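# Move six desk flasks into incubator, then close it

## Task

Take all six flasks off the desk and place them on the incubator's shelves. Each must lie flat directly on a shelf (never resting on another flask), keep the same face up that it had on the desk, and not stick out beyond the shelf's front edge. After that, close the glass inner door fully, rotate its latch to horizontal, and close the outer door fully. Flasks that were already inside must also end lying flat on shelves, unstacked, with their original side up. The task fails if any flask reaches the floor, if either door is slammed while opening or closing, or if the robot falls over or ends up tilted.

## Robot and tools

ROBOT. TidyBot++: a mobile base (0.54 m long, 0.50 m wide, 0.38 m high) on four powered casters. It carries a single seven-joint arm ending in a two-finger gripper. The shoulder sits 0.12 m ahead of the base centre and 0.68 m off the floor. Arm segments: upper arm 0.42 m, forearm 0.31 m, hand 0.31 m. At the start the arm is folded with the hand pointing down; folded, it pokes up to 0.08 m beyond the base front and the elbow rises up to 1.15 m. Two cameras: base_camera, fixed on the base and looking ahead and down, and wrist_camera, which looks along the hand.

FRAMES. Base frame: origin on the floor beneath the base centre, x forward, y left, z up, in metres. hand_pose, hand_target and the target argument all use it; the reported point lies between the finger pads, with the hand's z axis running out along the fingers and its y axis being the direction the fingers open and close. The odometry frame is the base frame as it was at scene start. base_odometry comes only from wheel rotation, so slipping shows up as travel; heading is in radians, positive to the left, from -3.142 to 3.142. base_tilt is in degrees, positive when leaning forward or right.

move. Optional keys: base, joints, target, speeds (these form the action), plus cameras and blocking. Without an action it simply reports state and images. Motions in one action begin together.
- base: an object of relative offsets from where the base last measured itself, along its own axes at command start. translate_m: metres, forward positive, -2 to 2. strafe_m: metres, left positive, -2 to 2. rotate_rad: radians, counter-clockwise seen from above positive, -6.3 to 6.3. Base moves give up after 14 s (time_out).
- joints: absolute targets by name. joint_1_rad (any angle; positive turns the arm clockwise from above, opposite to heading), joint_2_rad (-2.249 to 2.249, shoulder, 0 = upper arm vertical, positive leans forward), joint_3_rad (any angle), joint_4_rad (-2.579 to 2.579, elbow, 0 = straight), joint_5_rad (any angle), joint_6_rad (-2.099 to 2.099, wrist), joint_7_rad (any angle, hand roll; at 1.57 with hand down the fingers open left-right), all in radians; gripper_pos 0 (open) to 1 (closed). Unlimited joints take the shorter way, so send steps below half a turn. Done tolerances: 0.039 rad for joints 1-4, 0.095 for 5-7, 0.03 for the gripper.
- target: one list of seven numbers [x, y, z, qw, qx, qy, qz], an absolute hand pose in the base frame (metres, then unit quaternion). With target, joints may hold only gripper_pos. The controller chooses the joint angles, may swing the elbow, curve or overshoot, and ignores obstacles. Out-of-reach poses wander up to 10 s then time_out. To fix a residual error, add (wanted position minus hand_pose) to the last target's x, y, z; to hold still, resend hand_target, not hand_pose.
- speeds: per-action caps. translate_m and strafe_m 0.05 to 0.5 m/s (give a combined drive's speed under just one of them), rotate_rad 0.1 to 1.57 rad/s.
- cameras: list from base_camera, wrist_camera, all; omitted or all gives both, [] gives none.
- blocking: true (default) returns when everything has stopped; false returns in about 0.5 s while motion continues, and later moves override only the parts they name.

wait: seconds 0 to 10; returns early if running moves settle. stop: brakes all running motions. zoom_image: camera plus region [x0, y0, x1, y1] in pixels, at most 504 x 504, on that camera's latest image. read_manual: licence texts only. finished_scene: scene number; ends the scene irreversibly, and the goal must then hold without the robot.

RESULTS. Lines include move, base_status, joint_status, hand_status, hand_pose, hand_target, joint_positions, gripper_pos, motor_effort (percent of max, peak in brackets), on_its_own, base_odometry, base_tilt, and pictures (order of images). Status words: done, moving, off_target (rested short, may still push), stopped, contact_stop, time_out, not_followed, torque_fault, limit_stop_at_motor_heat. Warnings: joint command not followed or pose unreachable (targets withheld, e.g. self-collision, with a cause), ARM HIT, MOTOR HOT, OVER-TEMPERATURE FAULT. A refused call or an uncommanded stop cancels the rest of that reply's move, wait and finished_scene calls. base_status may read done even when the base was blocked short.

GRIPPER. Pad gap is roughly 85 x (1 - gripper_pos) mm. Closing to 1 squeezes hard and keeps squeezing; off_target there means an object is held, done means nothing between the fingers. Closed fingertips reach about 20 mm beyond the hand point.

PRACTICAL CAUTIONS. Held loads make the arm sag; do not command a loaded joint to its current reading. When a flask touches a shelf, hand_pose stops dropping though commands continue. Hand pointing down reaches at most about 0.94 m high, only near the base. Arm contact with furniture keeps pushing, can shove or tip the base, or trip a torque fault (10 s arm freeze). Never drive or turn while the raised arm is caught. Move doors gently, never drop or fling flasks, avoid hard grips on flasks still resting on something. Long stretched holds heat motors. Thinking time lets the simulation run on.

Each tool is called as name(argument=value, ...) on one line, values as JSON.

## Session

I'll start by looking at the current state and both camera views.

move()

Scene clock: 0.00 s.
base_odometry: x=+0.000 y=+0.000 heading=+0.000
base_tilt: forward=+0.1 right=+0.6
base_status: not commanded
joint_positions: joint_1_rad=+0.032 joint_2_rad=-0.307 joint_3_rad=+3.135 joint_4_rad=-2.511 joint_5_rad=+0.020 joint_6_rad=-0.871 joint_7_rad=+1.562 gripper_pos=+0.000
joint_status: not commanded
motor_effort: joint_1_rad=+0 joint_2_rad=-2 joint_3_rad=+1 joint_4_rad=+13 joint_5_rad=+1 joint_6_rad=+2 joint_7_rad=+0
hand_pose: x=+0.2658 y=-0.0073 z=+0.5862 quat_wxyz=(+0.009, +0.999, -0.011, +0.033) (m; base frame)
hand_target: x=+0.2654 y=-0.0073 z=+0.5860 quat_wxyz=(+0.009, +0.999, -0.011, +0.033) (m; base frame)
hand_status: not commanded
pictures: base_camera, wrist_camera

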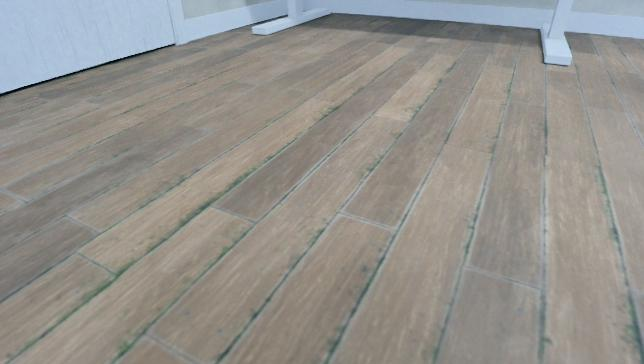

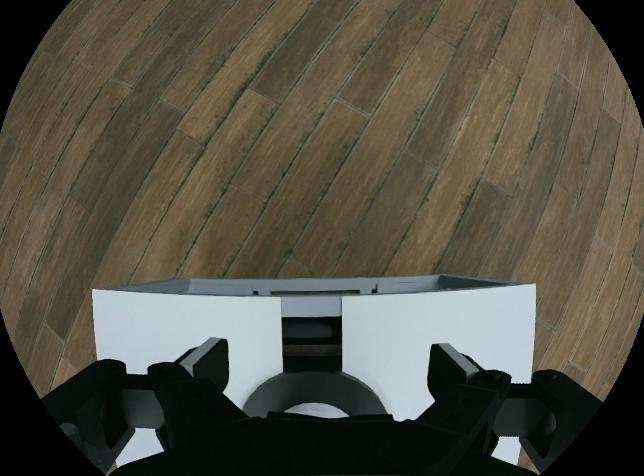

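move(joints={"joint_6_rad": 0.45})

move(base={"rotate_rad": 0.9})

move(base={"rotate_rad": 0.9})

move(base={"rotate_rad": 0.9})

move(base={"rotate_rad": 0.9})

move(base={"rotate_rad": 0.9})

move(base={"rotate_rad": 0.9})

Scene clock: 4.57 s.
move: done
base_odometry: x=+0.000 y=+0.000 heading=+0.000
base_tilt: forward=+0.1 right=+0.7
base_status: not commanded
joint_positions: joint_1_rad=+0.032 joint_2_rad=-0.307 joint_3_rad=+3.135 joint_4_rad=-2.508 joint_5_rad=+0.020 joint_6_rad=+0.399 joint_7_rad=+1.562 gripper_pos=+0.000
joint_status: all done
motor_effort: joint_1_rad=+0(1) joint_2_rad=-7(7) joint_3_rad=+1(1) joint_4_rad=+19(19) joint_5_rad=+1(1) joint_6_rad=+10(10) joint_7_rad=+1(1)
hand_pose: x=+0.5487 y=-0.0067 z=+0.8261 quat_wxyz=(+0.008, +0.784, -0.003, +0.621) (m; base frame)
hand_target: x=+0.5511 y=-0.0064 z=+0.8394 quat_wxyz=(+0.008, +0.769, -0.003, +0.639) (m; base frame)
hand_status: not commanded
pictures: base_camera, wrist_camera
camera_calibration:
wrist_camera: T_world_to_cam=[[0.00925189, -0.999139, 0.040442, -0.0417045], [-0.189657, -0.0414629, -0.980975, 0.975249], [0.981807, 0.00140577, -0.189877, -0.251632], [0, 0, 0, 1]] pos_world=[0.432402, -0.000878202, 0.910602]

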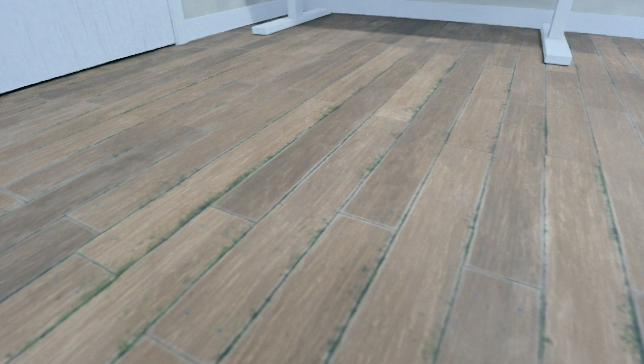

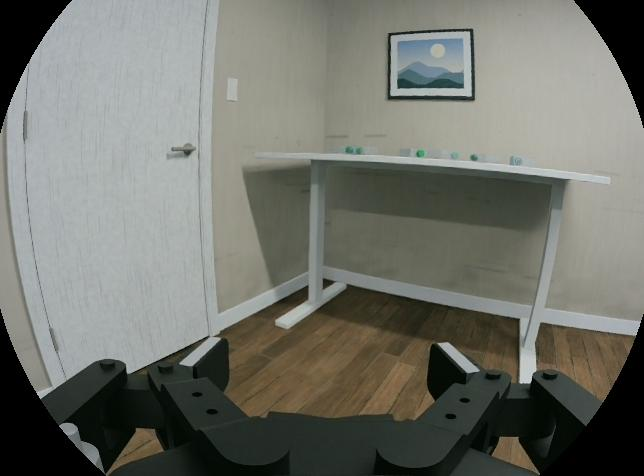

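Scene clock: 6.37 s.
move: done
base_odometry: x=+0.000 y=+0.000 heading=+0.899
base_tilt: forward=+0.1 right=+0.6
base_status: done
joint_positions: joint_1_rad=+0.032 joint_2_rad=-0.307 joint_3_rad=+3.134 joint_4_rad=-2.508 joint_5_rad=+0.020 joint_6_rad=+0.400 joint_7_rad=+1.562 gripper_pos=+0.000
joint_status: not commanded
motor_effort: joint_1_rad=+1(2) joint_2_rad=-6(8) joint_3_rad=+1(2) joint_4_rad=+19(19) joint_5_rad=+0(1) joint_6_rad=+10(10) joint_7_rad=+1(2)
hand_pose: x=+0.5488 y=-0.0063 z=+0.8263 quat_wxyz=(+0.008, +0.784, -0.003, +0.621) (m; base frame)
hand_target: x=+0.5511 y=-0.0064 z=+0.8394 quat_wxyz=(+0.008, +0.769, -0.003, +0.639) (m; base frame)
hand_status: not commanded
pictures: base_camera, wrist_camera
camera_calibration:
wrist_camera: T_world_to_cam=[[0.010079, -0.999121, 0.0406882, -0.0419895], [-0.188813, -0.0418598, -0.981121, 0.975107], [0.981961, 0.00220631, -0.189069, -0.252316], [0, 0, 0, 1]] pos_world=[0.432301, -0.000578033, 0.910701]

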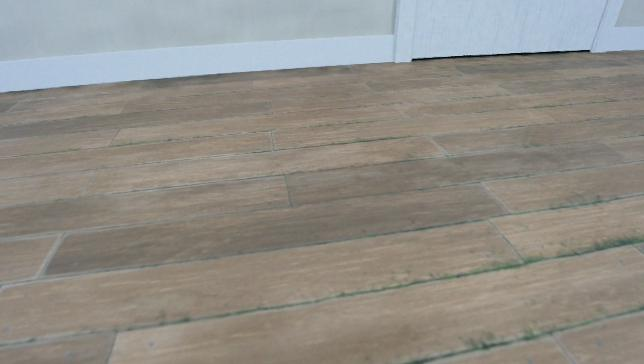

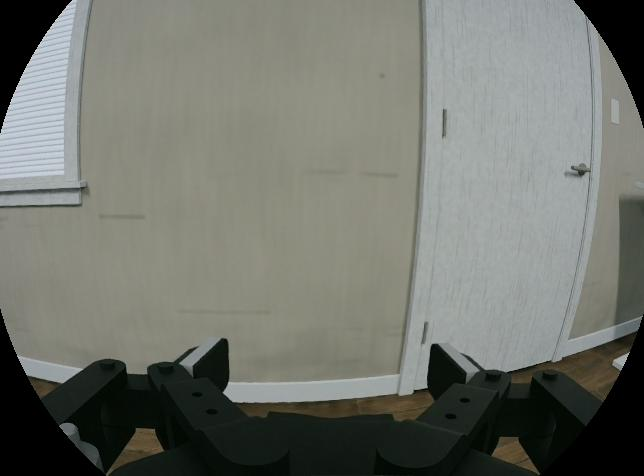

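Scene clock: 8.17 s.
move: done
base_odometry: x=+0.000 y=+0.000 heading=+1.798
base_tilt: forward=+0.1 right=+0.7
base_status: done
joint_positions: joint_1_rad=+0.032 joint_2_rad=-0.307 joint_3_rad=+3.134 joint_4_rad=-2.508 joint_5_rad=+0.020 joint_6_rad=+0.400 joint_7_rad=+1.562 gripper_pos=+0.000
joint_status: not commanded
motor_effort: joint_1_rad=+0(2) joint_2_rad=-6(7) joint_3_rad=+1(2) joint_4_rad=+19(19) joint_5_rad=+1(1) joint_6_rad=+10(10) joint_7_rad=+1(1)
hand_pose: x=+0.5488 y=-0.0061 z=+0.8263 quat_wxyz=(+0.008, +0.784, -0.002, +0.621) (m; base frame)
hand_target: x=+0.5511 y=-0.0064 z=+0.8394 quat_wxyz=(+0.008, +0.769, -0.003, +0.639) (m; base frame)
hand_status: not commanded
pictures: base_camera, wrist_camera
camera_calibration:
wrist_camera: T_world_to_cam=[[0.0103924, -0.999116, 0.0407298, -0.042067], [-0.188799, -0.04196, -0.981119, 0.975202], [0.981961, 0.00250645, -0.189069, -0.252297], [0, 0, 0, 1]] pos_world=[0.4323, -0.000478004, 0.910801]

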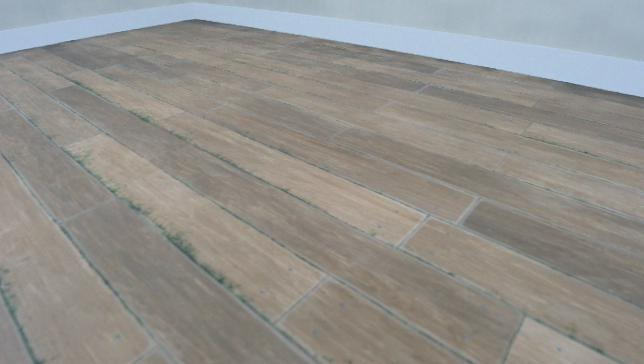

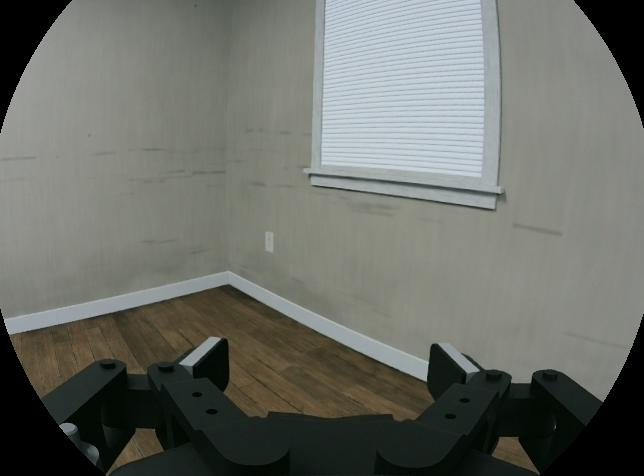

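Scene clock: 9.97 s.
move: done
base_odometry: x=+0.000 y=+0.000 heading=+2.698
base_tilt: forward=+0.1 right=+0.7
base_status: done
joint_positions: joint_1_rad=+0.031 joint_2_rad=-0.307 joint_3_rad=+3.133 joint_4_rad=-2.508 joint_5_rad=+0.020 joint_6_rad=+0.400 joint_7_rad=+1.562 gripper_pos=+0.000
joint_status: not commanded
motor_effort: joint_1_rad=+0(2) joint_2_rad=-7(7) joint_3_rad=+1(2) joint_4_rad=+19(19) joint_5_rad=+1(1) joint_6_rad=+10(10) joint_7_rad=+0(1)
hand_pose: x=+0.5488 y=-0.0060 z=+0.8263 quat_wxyz=(+0.008, +0.784, -0.002, +0.621) (m; base frame)
hand_target: x=+0.5511 y=-0.0064 z=+0.8394 quat_wxyz=(+0.008, +0.769, -0.003, +0.639) (m; base frame)
hand_status: not commanded
pictures: base_camera, wrist_camera
camera_calibration:
wrist_camera: T_world_to_cam=[[0.0107017, -0.999111, 0.0407717, -0.0421389], [-0.18869, -0.0420593, -0.981136, 0.975174], [0.981978, 0.00280661, -0.188972, -0.252392], [0, 0, 0, 1]] pos_world=[0.4323, -0.000377975, 0.910801]

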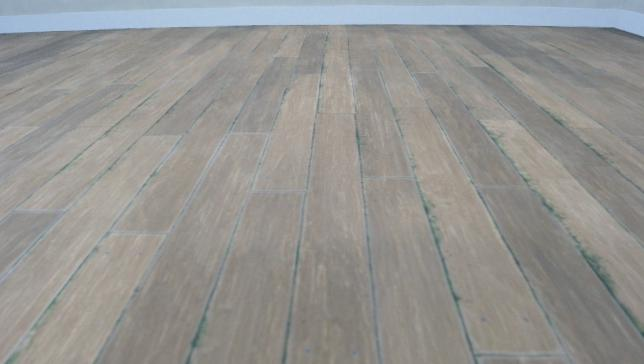

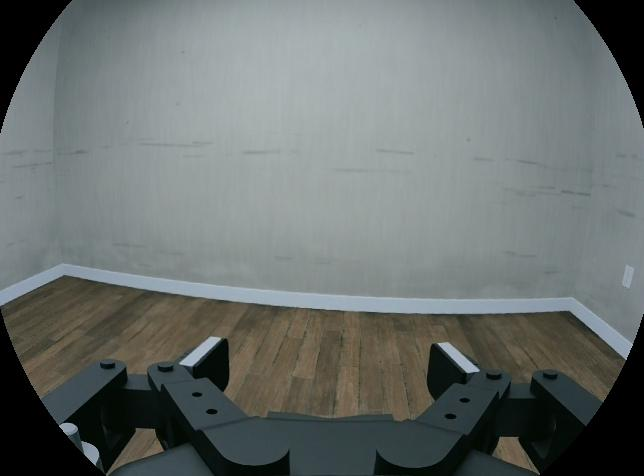

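Scene clock: 11.77 s.
move: done
base_odometry: x=+0.000 y=+0.000 heading=-2.687
base_tilt: forward=+0.1 right=+0.7
base_status: done
joint_positions: joint_1_rad=+0.031 joint_2_rad=-0.307 joint_3_rad=+3.133 joint_4_rad=-2.508 joint_5_rad=+0.020 joint_6_rad=+0.400 joint_7_rad=+1.562 gripper_pos=+0.000
joint_status: not commanded
motor_effort: joint_1_rad=+0(2) joint_2_rad=-7(8) joint_3_rad=+1(3) joint_4_rad=+19(19) joint_5_rad=+0(1) joint_6_rad=+10(10) joint_7_rad=+0(1)
hand_pose: x=+0.5488 y=-0.0059 z=+0.8264 quat_wxyz=(+0.008, +0.784, -0.002, +0.621) (m; base frame)
hand_target: x=+0.5511 y=-0.0064 z=+0.8394 quat_wxyz=(+0.008, +0.769, -0.003, +0.639) (m; base frame)
hand_status: not commanded
pictures: base_camera, wrist_camera
camera_calibration:
wrist_camera: T_world_to_cam=[[0.010913, -0.999106, 0.0408334, -0.0421865], [-0.188584, -0.0421594, -0.981152, 0.975147], [0.981996, 0.00300679, -0.188876, -0.252487], [0, 0, 0, 1]] pos_world=[0.432299, -0.000277933, 0.910801]

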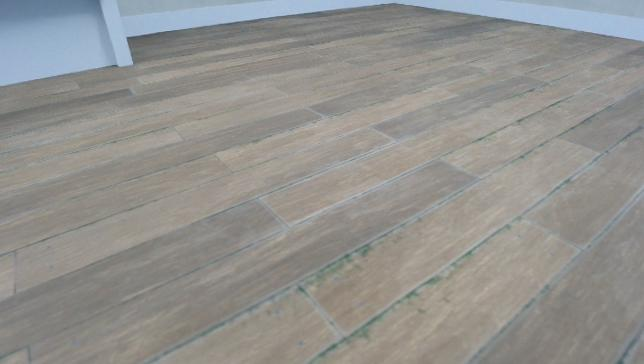

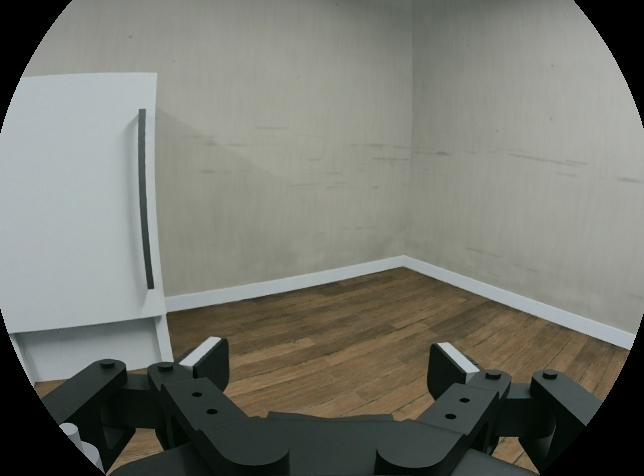

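Scene clock: 13.57 s.
move: done
base_odometry: x=+0.000 y=+0.000 heading=-1.787
base_tilt: forward=+0.1 right=+0.7
base_status: done
joint_positions: joint_1_rad=+0.031 joint_2_rad=-0.307 joint_3_rad=+3.133 joint_4_rad=-2.508 joint_5_rad=+0.020 joint_6_rad=+0.400 joint_7_rad=+1.562 gripper_pos=+0.000
joint_status: not commanded
motor_effort: joint_1_rad=+0(2) joint_2_rad=-7(8) joint_3_rad=+1(2) joint_4_rad=+19(19) joint_5_rad=+1(1) joint_6_rad=+10(10) joint_7_rad=+1(1)
hand_pose: x=+0.5488 y=-0.0058 z=+0.8264 quat_wxyz=(+0.008, +0.784, -0.002, +0.621) (m; base frame)
hand_target: x=+0.5511 y=-0.0064 z=+0.8394 quat_wxyz=(+0.008, +0.769, -0.003, +0.639) (m; base frame)
hand_status: not commanded
pictures: base_camera, wrist_camera
camera_calibration:
wrist_camera: T_world_to_cam=[[0.0111234, -0.999102, 0.0408953, -0.0422338], [-0.18846, -0.0422596, -0.981171, 0.975115], [0.982018, 0.00320678, -0.188761, -0.252601], [0, 0, 0, 1]] pos_world=[0.432299, -0.000177891, 0.910801]

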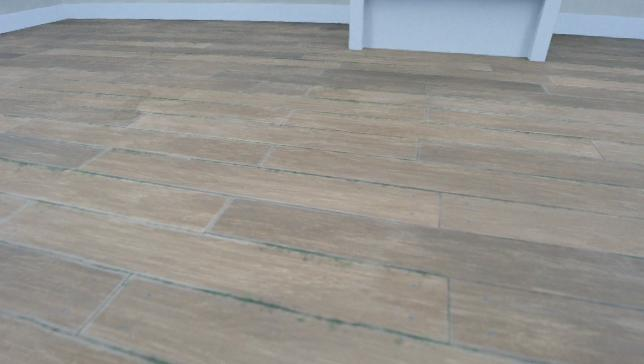

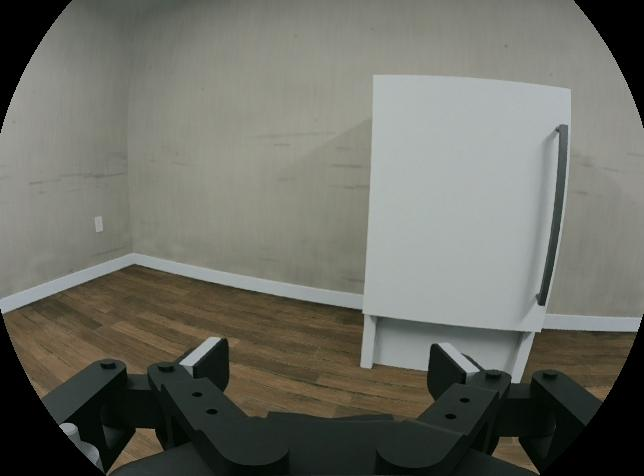

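Scene clock: 15.37 s.
move: done
base_odometry: x=+0.000 y=+0.000 heading=-0.888
base_tilt: forward=+0.1 right=+0.7
base_status: done
joint_positions: joint_1_rad=+0.031 joint_2_rad=-0.307 joint_3_rad=+3.133 joint_4_rad=-2.508 joint_5_rad=+0.020 joint_6_rad=+0.400 joint_7_rad=+1.562 gripper_pos=+0.000
joint_status: not commanded
motor_effort: joint_1_rad=+0(2) joint_2_rad=-7(8) joint_3_rad=+1(2) joint_4_rad=+19(19) joint_5_rad=+0(1) joint_6_rad=+10(10) joint_7_rad=+1(2)
hand_pose: x=+0.5488 y=-0.0057 z=+0.8264 quat_wxyz=(+0.008, +0.784, -0.002, +0.621) (m; base frame)
hand_target: x=+0.5511 y=-0.0064 z=+0.8394 quat_wxyz=(+0.008, +0.769, -0.003, +0.639) (m; base frame)
hand_status: not commanded
pictures: base_camera, wrist_camera
camera_calibration:
wrist_camera: T_world_to_cam=[[0.011338, -0.999097, 0.040953, -0.0422793], [-0.188451, -0.0423568, -0.981169, 0.975113], [0.982017, 0.0034069, -0.188761, -0.252601], [0, 0, 0, 1]] pos_world=[0.432299, -0.0000778505, 0.910801]

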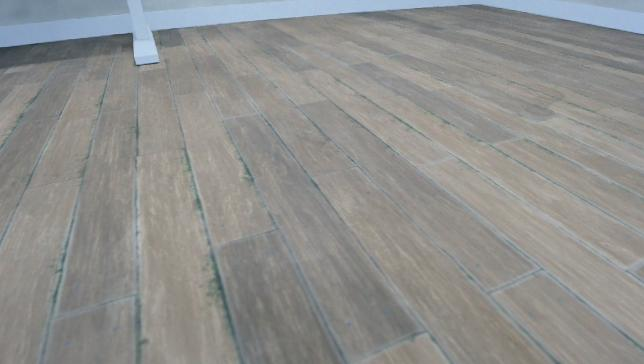

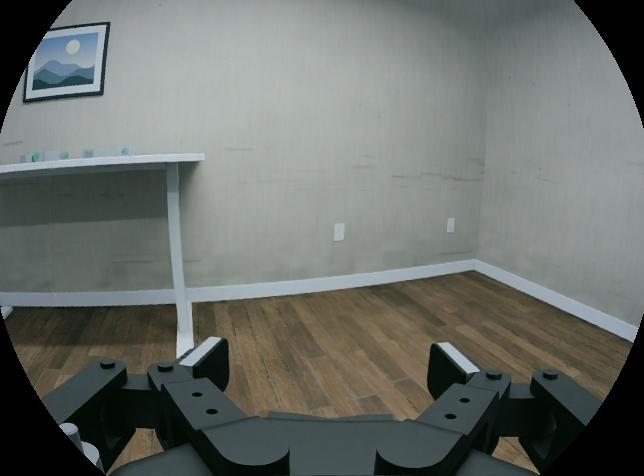

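move(base={"rotate_rad": -1.232})

Scene clock: 24.00 s.
move: done
base_odometry: x=+0.000 y=+0.000 heading=-2.119
base_tilt: forward=+0.1 right=+0.7
base_status: done
joint_positions: joint_1_rad=+0.032 joint_2_rad=-0.307 joint_3_rad=+3.135 joint_4_rad=-2.508 joint_5_rad=+0.020 joint_6_rad=+0.400 joint_7_rad=+1.562 gripper_pos=+0.000
joint_status: not commanded
motor_effort: joint_1_rad=-1(2) joint_2_rad=-7(7) joint_3_rad=+1(3) joint_4_rad=+19(19) joint_5_rad=+1(1) joint_6_rad=+10(10) joint_7_rad=+1(2)
hand_pose: x=+0.5488 y=-0.0068 z=+0.8265 quat_wxyz=(+0.009, +0.784, -0.003, +0.621) (m; base frame)
hand_target: x=+0.5511 y=-0.0064 z=+0.8394 quat_wxyz=(+0.008, +0.769, -0.003, +0.639) (m; base frame)
hand_status: not commanded
pictures: base_camera, wrist_camera
camera_calibration:
wrist_camera: T_world_to_cam=[[0.00886545, -0.999148, 0.0403136, -0.0415278], [-0.188362, -0.0412621, -0.981232, 0.975097], [0.98206, 0.00110549, -0.188568, -0.252797], [0, 0, 0, 1]] pos_world=[0.432302, -0.000978301, 0.910802]

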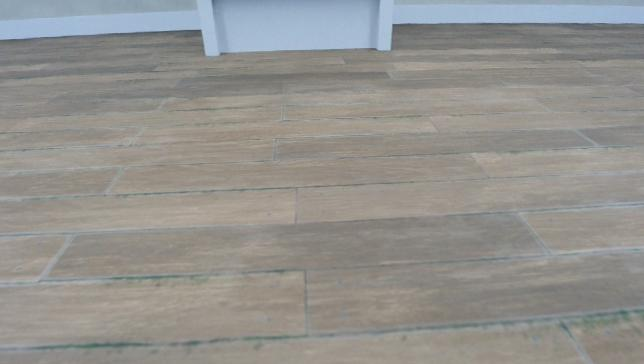

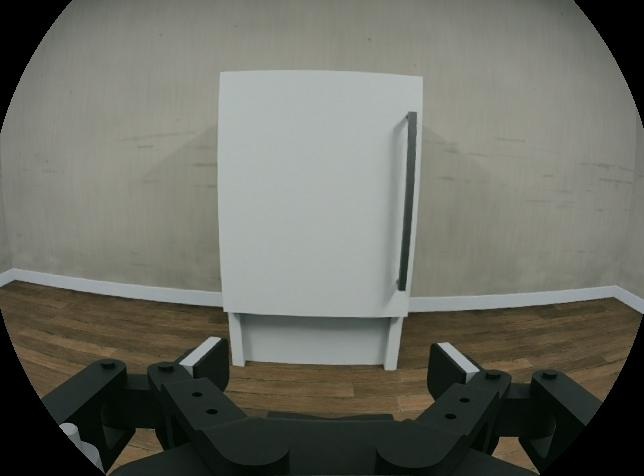

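zoom_image(camera="wrist_camera", region=[200, 50, 460, 380])

Scaled by 1.527.

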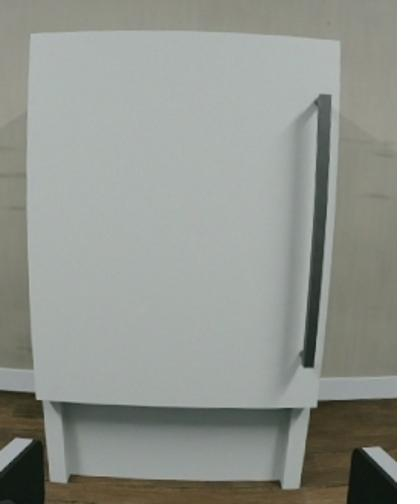

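move(base={"strafe_m": -0.32, "translate_m": 0.7}, joints={"joint_6_rad": 0.68, "joint_1_rad": 0.0})

Scene clock: 37.90 s.
move: done
base_odometry: x=-0.638 y=-0.431 heading=-2.120
base_tilt: forward=+0.1 right=+0.7
base_status: done
joint_positions: joint_1_rad=+0.005 joint_2_rad=-0.306 joint_3_rad=+3.135 joint_4_rad=-2.508 joint_5_rad=+0.020 joint_6_rad=+0.646 joint_7_rad=+1.562 gripper_pos=+0.000
joint_status: all done
motor_effort: joint_1_rad=+0(1) joint_2_rad=-6(9) joint_3_rad=+1(2) joint_4_rad=+19(22) joint_5_rad=+1(1) joint_6_rad=+10(11) joint_7_rad=+0(1)
hand_pose: x=+0.5573 y=+0.0060 z=+0.9024 quat_wxyz=(-0.001, +0.702, +0.008, +0.713) (m; base frame)
hand_target: x=+0.5560 y=+0.0087 z=+0.9107 quat_wxyz=(-0.004, +0.691, +0.010, +0.723) (m; base frame)
hand_status: not commanded
pictures: base_camera, wrist_camera
camera_calibration:
wrist_camera: T_world_to_cam=[[0.0292, -0.998554, 0.045136, -0.0476091], [0.057198, -0.0434121, -0.997419, 0.929518], [0.997936, 0.0317064, 0.0558477, -0.476451], [0, 0, 0, 1]] pos_world=[0.423691, 0.00791858, 0.955876]

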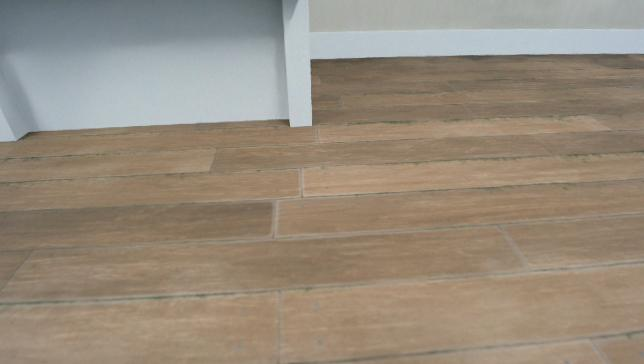

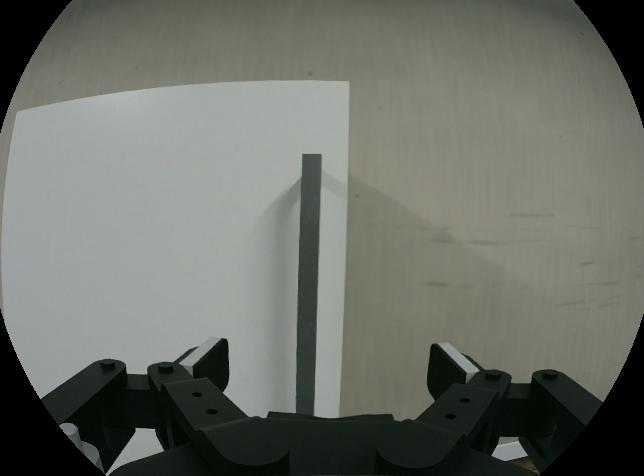

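move(base={"strafe_m": 0.02, "translate_m": 0.15})

Scene clock: 43.07 s.
move: done
base_odometry: x=-0.700 y=-0.569 heading=-2.120
base_tilt: forward=+0.1 right=+0.7
base_status: done
joint_positions: joint_1_rad=+0.005 joint_2_rad=-0.301 joint_3_rad=+3.135 joint_4_rad=-2.508 joint_5_rad=+0.020 joint_6_rad=+0.646 joint_7_rad=+1.562 gripper_pos=+0.000
joint_status: not commanded
motor_effort: joint_1_rad=+0(2) joint_2_rad=-7(9) joint_3_rad=+1(1) joint_4_rad=+19(20) joint_5_rad=+1(1) joint_6_rad=+10(10) joint_7_rad=+1(1)
hand_pose: x=+0.5585 y=+0.0060 z=+0.9000 quat_wxyz=(-0.001, +0.704, +0.008, +0.711) (m; base frame)
hand_target: x=+0.5560 y=+0.0087 z=+0.9107 quat_wxyz=(-0.004, +0.691, +0.010, +0.723) (m; base frame)
hand_status: not commanded
pictures: base_camera, wrist_camera
camera_calibration:
wrist_camera: T_world_to_cam=[[0.0294459, -0.998554, 0.0449798, -0.0475289], [0.0518057, -0.0434143, -0.997713, 0.930316], [0.998223, 0.0317088, 0.0504525, -0.472731], [0, 0, 0, 1]] pos_world=[0.425095, 0.00791858, 0.954177]

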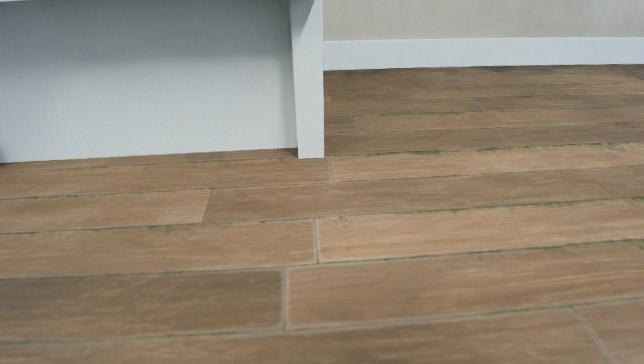

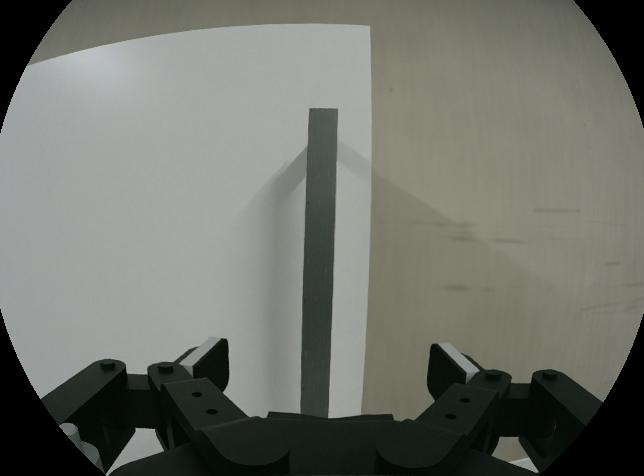

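move(base={"strafe_m": 0.015, "translate_m": 0.13}, speeds={"translate_m": 0.2})

Scene clock: 51.23 s.
move: done
base_odometry: x=-0.755 y=-0.688 heading=-2.120
base_tilt: forward=+0.1 right=+0.7
base_status: done
joint_positions: joint_1_rad=+0.005 joint_2_rad=-0.302 joint_3_rad=+3.135 joint_4_rad=-2.508 joint_5_rad=+0.020 joint_6_rad=+0.646 joint_7_rad=+1.562 gripper_pos=+0.000
joint_status: not commanded
motor_effort: joint_1_rad=+0(1) joint_2_rad=-6(9) joint_3_rad=+1(2) joint_4_rad=+19(20) joint_5_rad=+1(1) joint_6_rad=+10(10) joint_7_rad=+1(1)
hand_pose: x=+0.5581 y=+0.0060 z=+0.9007 quat_wxyz=(-0.001, +0.703, +0.008, +0.711) (m; base frame)
hand_target: x=+0.5560 y=+0.0087 z=+0.9107 quat_wxyz=(-0.004, +0.691, +0.010, +0.723) (m; base frame)
hand_status: not commanded
pictures: base_camera, wrist_camera
camera_calibration:
wrist_camera: T_world_to_cam=[[0.0293717, -0.998554, 0.0450246, -0.0475508], [0.0534006, -0.0434122, -0.997629, 0.930078], [0.998141, 0.0317064, 0.0520483, -0.473844], [0, 0, 0, 1]] pos_world=[0.424693, 0.00791858, 0.954677]

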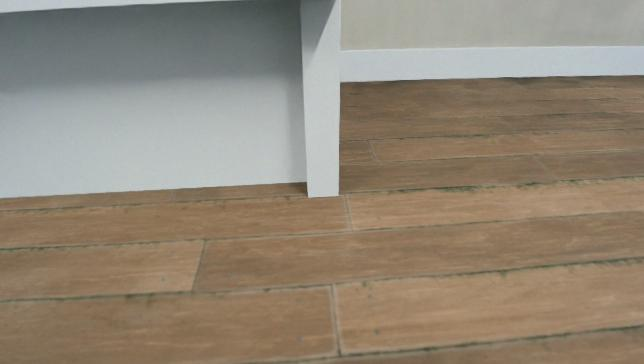

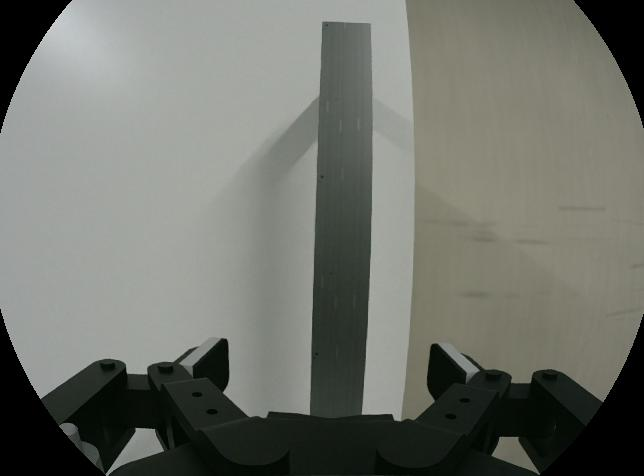

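move(base={"strafe_m": -0.006, "translate_m": 0.065}, speeds={"translate_m": 0.1})

Scene clock: 53.80 s.
move: done
base_odometry: x=-0.794 y=-0.740 heading=-2.120
base_tilt: forward=+0.0 right=+0.7
base_status: done
joint_positions: joint_1_rad=+0.005 joint_2_rad=-0.303 joint_3_rad=+3.135 joint_4_rad=-2.508 joint_5_rad=+0.020 joint_6_rad=+0.646 joint_7_rad=+1.562 gripper_pos=+0.000
joint_status: not commanded
motor_effort: joint_1_rad=+0(1) joint_2_rad=-7(9) joint_3_rad=+1(1) joint_4_rad=+19(20) joint_5_rad=+0(1) joint_6_rad=+10(10) joint_7_rad=+0(1)
hand_pose: x=+0.5580 y=+0.0060 z=+0.9009 quat_wxyz=(-0.001, +0.703, +0.008, +0.711) (m; base frame)
hand_target: x=+0.5560 y=+0.0087 z=+0.9107 quat_wxyz=(-0.004, +0.691, +0.010, +0.723) (m; base frame)
hand_status: not commanded
pictures: base_camera, wrist_camera
camera_calibration:
wrist_camera: T_world_to_cam=[[0.0293511, -0.998554, 0.0450414, -0.0475641], [0.0539042, -0.043414, -0.997602, 0.930043], [0.998115, 0.0317086, 0.052552, -0.474224], [0, 0, 0, 1]] pos_world=[0.424593, 0.00791858, 0.954877]

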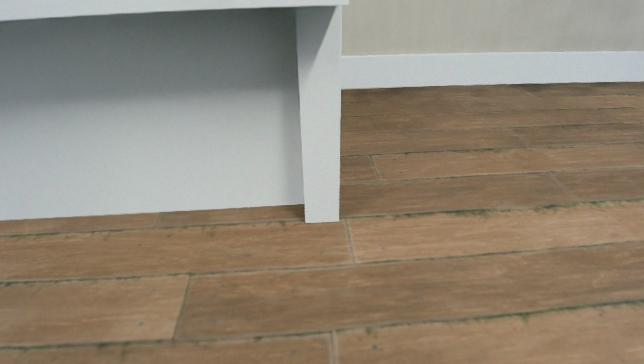

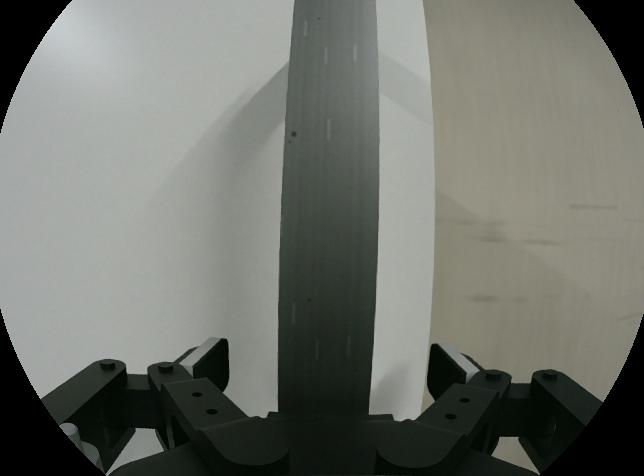

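move(joints={"gripper_pos": 0.72})

Scene clock: 55.93 s.
move: done
base_odometry: x=-0.794 y=-0.740 heading=-2.120
base_tilt: forward=+0.1 right=+0.7
base_status: not commanded
joint_positions: joint_1_rad=+0.003 joint_2_rad=-0.303 joint_3_rad=+3.134 joint_4_rad=-2.508 joint_5_rad=+0.022 joint_6_rad=+0.646 joint_7_rad=+1.567 gripper_pos=+0.697
joint_status: all done
motor_effort: joint_1_rad=+0(3) joint_2_rad=-7(7) joint_3_rad=+1(4) joint_4_rad=+20(20) joint_5_rad=-2(3) joint_6_rad=+11(11) joint_7_rad=-2(7)
hand_pose: x=+0.5580 y=+0.0078 z=+0.9009 quat_wxyz=(-0.001, +0.703, +0.012, +0.711) (m; base frame)
hand_target: x=+0.5560 y=+0.0087 z=+0.9107 quat_wxyz=(-0.004, +0.691, +0.010, +0.723) (m; base frame)
hand_status: not commanded
pictures: base_camera, wrist_camera
camera_calibration:
wrist_camera: T_world_to_cam=[[0.0336106, -0.998104, 0.051571, -0.0540068], [0.0542145, -0.0497034, -0.997292, 0.929742], [0.997963, 0.0363155, 0.0524411, -0.474043], [0, 0, 0, 1]] pos_world=[0.424487, 0.00952208, 0.954868]

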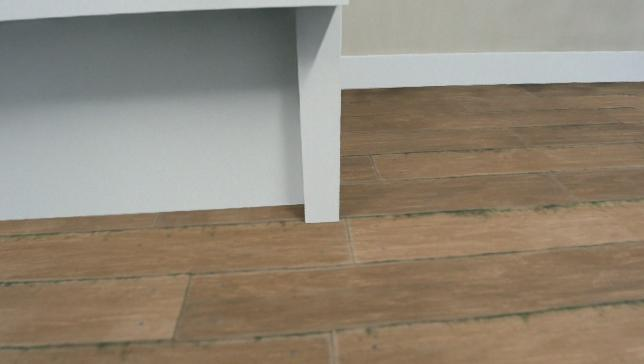

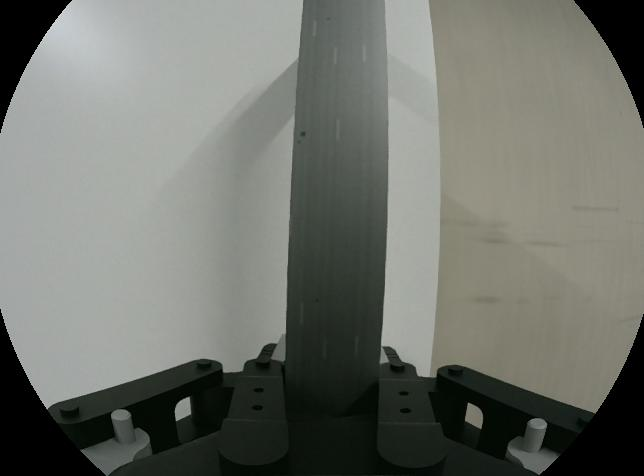

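move(joints={"gripper_pos": 0.78})

move(base={"translate_m": -0.038, "strafe_m": 0.034, "rotate_rad": -0.052}, speeds={"translate_m": 0.06, "rotate_rad": 0.1})

Scene clock: 59.17 s.
move: off_target
base_odometry: x=-0.794 y=-0.740 heading=-2.120
base_tilt: forward=+0.1 right=+0.7
base_status: not commanded
joint_positions: joint_1_rad=+0.003 joint_2_rad=-0.303 joint_3_rad=+3.134 joint_4_rad=-2.508 joint_5_rad=+0.022 joint_6_rad=+0.646 joint_7_rad=+1.567 gripper_pos=+0.697
joint_status: gripper_pos off_target (ended at +0.697, target +0.780)
motor_effort: joint_1_rad=-1(2) joint_2_rad=-7(7) joint_3_rad=+1(1) joint_4_rad=+19(20) joint_5_rad=-1(1) joint_6_rad=+10(10) joint_7_rad=-2(2)
hand_pose: x=+0.5580 y=+0.0080 z=+0.9009 quat_wxyz=(-0.001, +0.703, +0.012, +0.711) (m; base frame)
hand_target: x=+0.5560 y=+0.0087 z=+0.9107 quat_wxyz=(-0.004, +0.691, +0.010, +0.723) (m; base frame)
hand_status: not commanded
pictures: base_camera, wrist_camera
camera_calibration:
wrist_camera: T_world_to_cam=[[0.0340089, -0.998089, 0.0515948, -0.0539991], [0.0542344, -0.0497055, -0.99729, 0.929742], [0.997949, 0.0367149, 0.0524403, -0.474047], [0, 0, 0, 1]] pos_world=[0.424487, 0.00972201, 0.954868]

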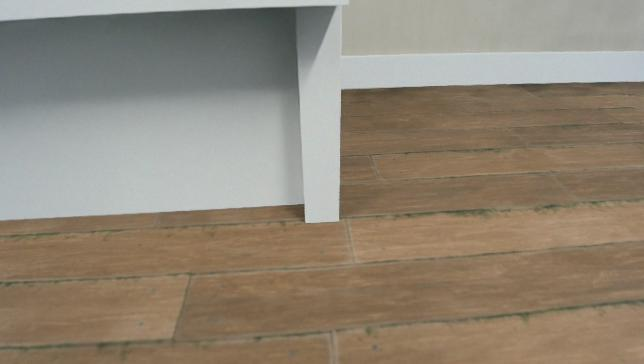

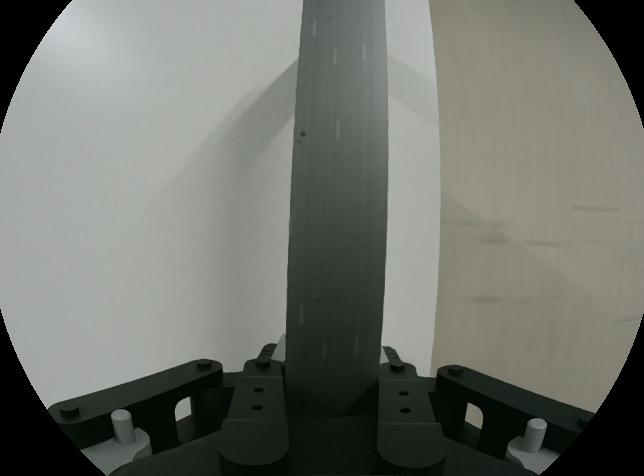

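Scene clock: 60.50 s.
move: done
base_odometry: x=-0.745 y=-0.726 heading=-2.172
base_tilt: forward=+0.1 right=+0.6
base_status: done
joint_positions: joint_1_rad=+0.003 joint_2_rad=-0.304 joint_3_rad=+3.136 joint_4_rad=-2.509 joint_5_rad=+0.022 joint_6_rad=+0.647 joint_7_rad=+1.555 gripper_pos=+0.733
joint_status: not commanded
on_its_own: gripper_pos moved +0.036 toward your old target +0.780
motor_effort: joint_1_rad=-2(5) joint_2_rad=-6(17) joint_3_rad=+0(5) joint_4_rad=+19(22) joint_5_rad=+0(5) joint_6_rad=+10(13) joint_7_rad=-2(8)
hand_pose: x=+0.5574 y=+0.0067 z=+0.9010 quat_wxyz=(-0.004, +0.703, +0.007, +0.712) (m; base frame)
hand_target: x=+0.5560 y=+0.0087 z=+0.9107 quat_wxyz=(-0.004, +0.691, +0.010, +0.723) (m; base frame)
hand_status: not commanded
pictures: base_camera, wrist_camera
camera_calibration:
wrist_camera: T_world_to_cam=[[0.0315198, -0.998727, 0.039372, -0.0429525], [0.0546143, -0.0376117, -0.997799, 0.929933], [0.99801, 0.0336007, 0.0533593, -0.474267], [0, 0, 0, 1]] pos_world=[0.42389, 0.00801424, 0.954884]

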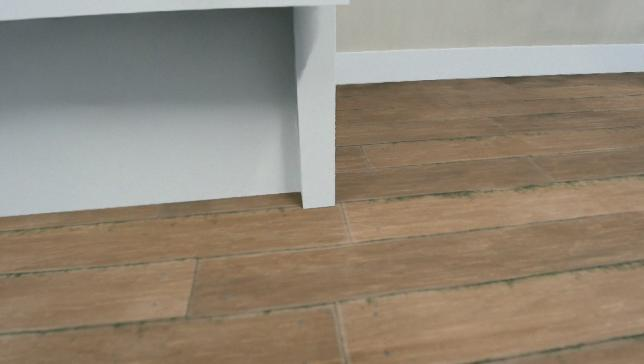

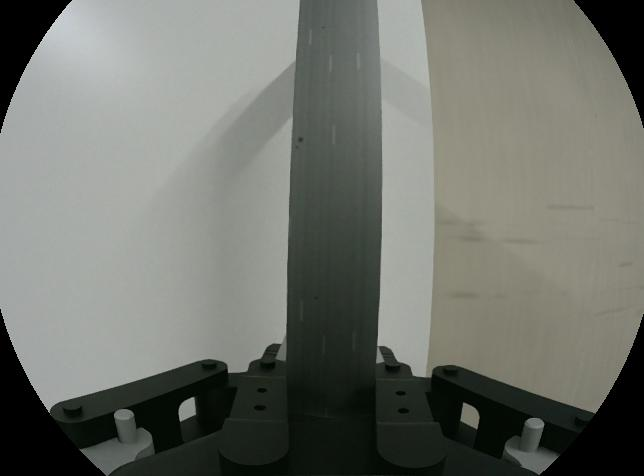

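move(joints={"gripper_pos": 0.45})

move(base={"translate_m": 0.022}, speeds={"translate_m": 0.05})

move(joints={"gripper_pos": 0.85})

Scene clock: 63.40 s.
move: done
base_odometry: x=-0.745 y=-0.726 heading=-2.172
base_tilt: forward=+0.1 right=+0.6
base_status: not commanded
joint_positions: joint_1_rad=+0.003 joint_2_rad=-0.304 joint_3_rad=+3.136 joint_4_rad=-2.509 joint_5_rad=+0.022 joint_6_rad=+0.647 joint_7_rad=+1.555 gripper_pos=+0.450
joint_status: all done
motor_effort: joint_1_rad=+0(1) joint_2_rad=-7(7) joint_3_rad=+1(1) joint_4_rad=+19(19) joint_5_rad=+0(1) joint_6_rad=+10(11) joint_7_rad=+1(1)
hand_pose: x=+0.5574 y=+0.0067 z=+0.9010 quat_wxyz=(-0.004, +0.703, +0.007, +0.712) (m; base frame)
hand_target: x=+0.5560 y=+0.0087 z=+0.9107 quat_wxyz=(-0.004, +0.691, +0.010, +0.723) (m; base frame)
hand_status: not commanded
pictures: base_camera, wrist_camera
camera_calibration:
wrist_camera: T_world_to_cam=[[0.0316195, -0.998724, 0.0393772, -0.0428999], [0.0546181, -0.0376115, -0.997799, 0.929935], [0.998007, 0.0337006, 0.0533592, -0.47427], [0, 0, 0, 1]] pos_world=[0.42389, 0.00811423, 0.954884]

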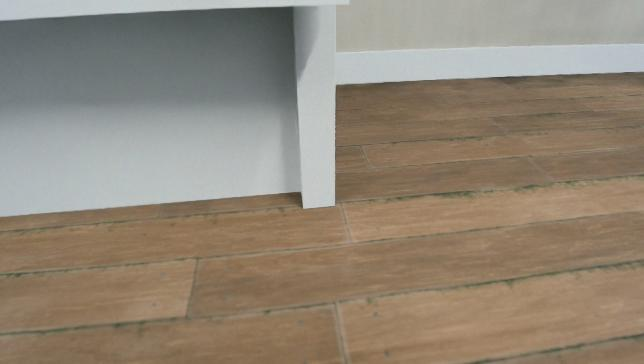

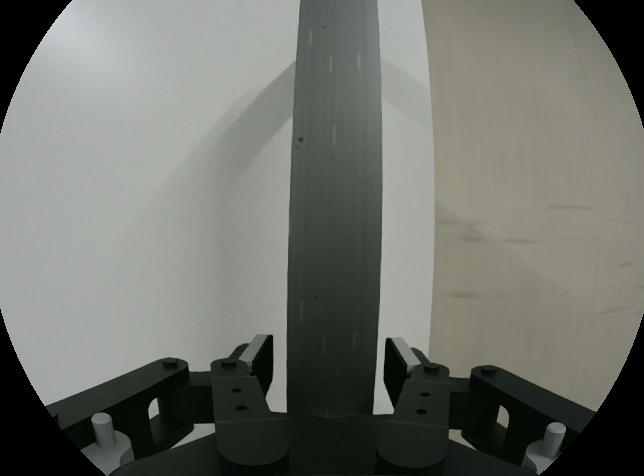

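Scene clock: 64.30 s.
move: done
base_odometry: x=-0.757 y=-0.744 heading=-2.172
base_tilt: forward=+0.1 right=+0.7
base_status: done
joint_positions: joint_1_rad=+0.003 joint_2_rad=-0.304 joint_3_rad=+3.136 joint_4_rad=-2.509 joint_5_rad=+0.022 joint_6_rad=+0.647 joint_7_rad=+1.555 gripper_pos=+0.450
joint_status: not commanded
motor_effort: joint_1_rad=+0(1) joint_2_rad=-7(9) joint_3_rad=+1(2) joint_4_rad=+19(21) joint_5_rad=+1(1) joint_6_rad=+10(10) joint_7_rad=+0(2)
hand_pose: x=+0.5574 y=+0.0067 z=+0.9006 quat_wxyz=(-0.004, +0.703, +0.007, +0.711) (m; base frame)
hand_target: x=+0.5560 y=+0.0087 z=+0.9107 quat_wxyz=(-0.004, +0.691, +0.010, +0.723) (m; base frame)
hand_status: not commanded
pictures: base_camera, wrist_camera
camera_calibration:
wrist_camera: T_world_to_cam=[[0.0316451, -0.998724, 0.039356, -0.0428788], [0.053915, -0.0376127, -0.997837, 0.92997], [0.998044, 0.0336985, 0.052656, -0.473599], [0, 0, 0, 1]] pos_world=[0.42389, 0.00811423, 0.954584]

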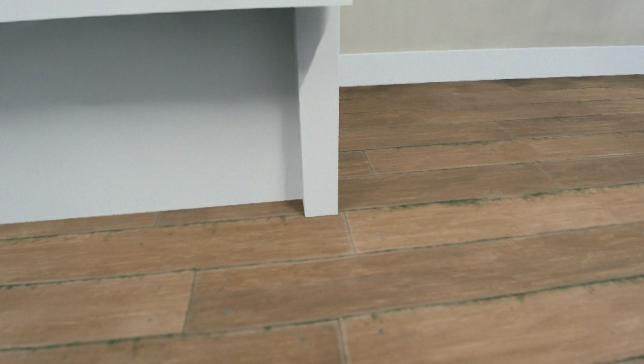

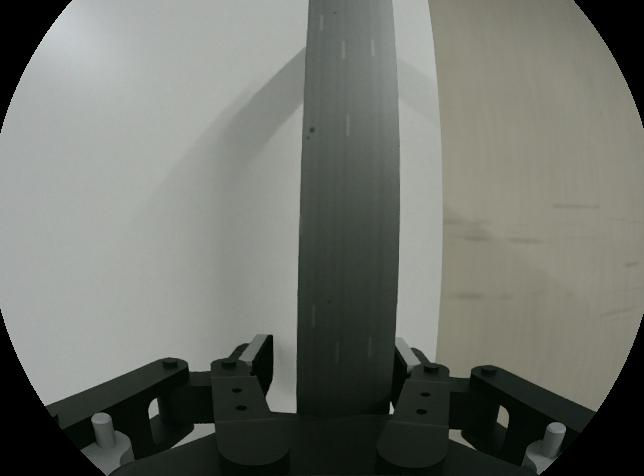

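Scene clock: 65.07 s.
move: off_target
base_odometry: x=-0.757 y=-0.744 heading=-2.172
base_tilt: forward=+0.1 right=+0.7
base_status: not commanded
joint_positions: joint_1_rad=+0.008 joint_2_rad=-0.304 joint_3_rad=+3.141 joint_4_rad=-2.510 joint_5_rad=+0.025 joint_6_rad=+0.647 joint_7_rad=+1.562 gripper_pos=+0.685
joint_status: gripper_pos off_target (ended at +0.685, target +0.850)
motor_effort: joint_1_rad=-3(5) joint_2_rad=-8(8) joint_3_rad=-1(4) joint_4_rad=+20(21) joint_5_rad=+1(5) joint_6_rad=+11(11) joint_7_rad=-1(7)
hand_pose: x=+0.5575 y=+0.0028 z=+0.9006 quat_wxyz=(+0.001, +0.703, +0.007, +0.711) (m; base frame)
hand_target: x=+0.5560 y=+0.0087 z=+0.9107 quat_wxyz=(-0.004, +0.691, +0.010, +0.723) (m; base frame)
hand_status: not commanded
pictures: base_camera, wrist_camera
camera_calibration:
wrist_camera: T_world_to_cam=[[0.0238212, -0.998585, 0.0475516, -0.0498735], [0.0536233, -0.0462203, -0.997491, 0.929602], [0.998277, 0.0263113, 0.0524464, -0.473477], [0, 0, 0, 1]] pos_world=[0.424, 0.0056214, 0.954473]

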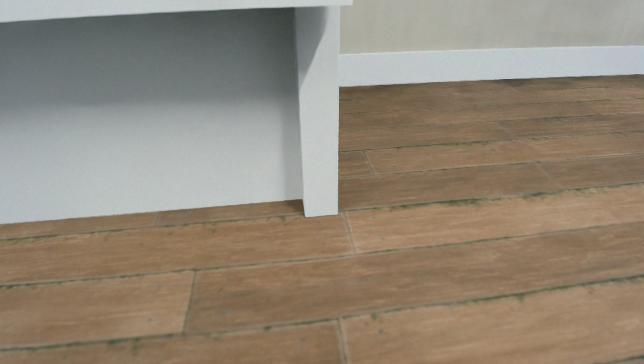

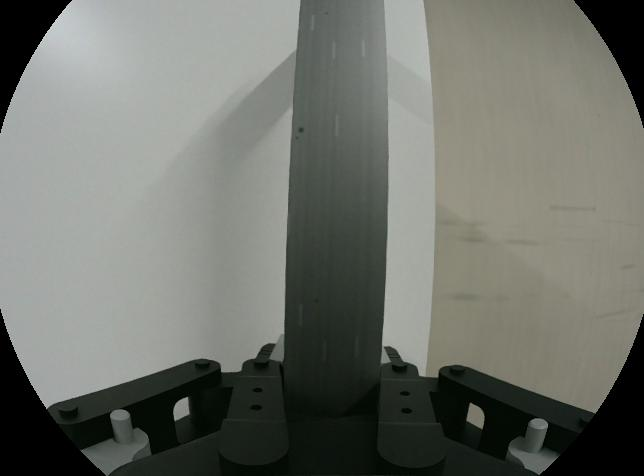

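move(base={"translate_m": -0.052, "strafe_m": 0.045, "rotate_rad": -0.07}, speeds={"translate_m": 0.07, "rotate_rad": 0.1})

Scene clock: 67.37 s.
move: done
base_odometry: x=-0.690 y=-0.727 heading=-2.242
base_tilt: forward=+0.1 right=+0.7
base_status: done
joint_positions: joint_1_rad=+0.009 joint_2_rad=-0.303 joint_3_rad=+3.142 joint_4_rad=-2.509 joint_5_rad=+0.024 joint_6_rad=+0.647 joint_7_rad=+1.563 gripper_pos=+0.685
joint_status: not commanded
motor_effort: joint_1_rad=-4(4) joint_2_rad=-7(10) joint_3_rad=-1(4) joint_4_rad=+19(22) joint_5_rad=+0(5) joint_6_rad=+11(12) joint_7_rad=-2(6)
hand_pose: x=+0.5577 y=+0.0018 z=+0.9005 quat_wxyz=(+0.002, +0.703, +0.006, +0.711) (m; base frame)
hand_target: x=+0.5560 y=+0.0087 z=+0.9107 quat_wxyz=(-0.004, +0.691, +0.010, +0.723) (m; base frame)
hand_status: not commanded
pictures: base_camera, wrist_camera
camera_calibration:
wrist_camera: T_world_to_cam=[[0.0214258, -0.998636, 0.0476223, -0.04963], [0.0533121, -0.0464242, -0.997498, 0.929693], [0.998348, 0.023911, 0.0522447, -0.473587], [0, 0, 0, 1]] pos_world=[0.424304, 0.00492193, 0.954473]

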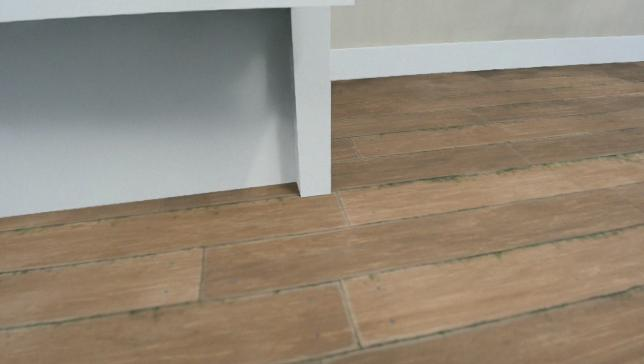

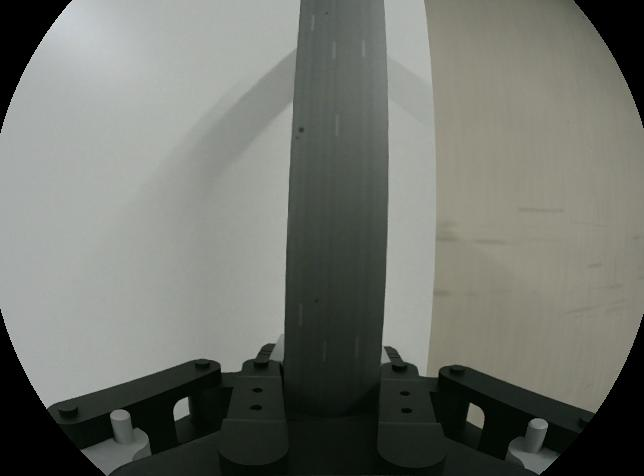

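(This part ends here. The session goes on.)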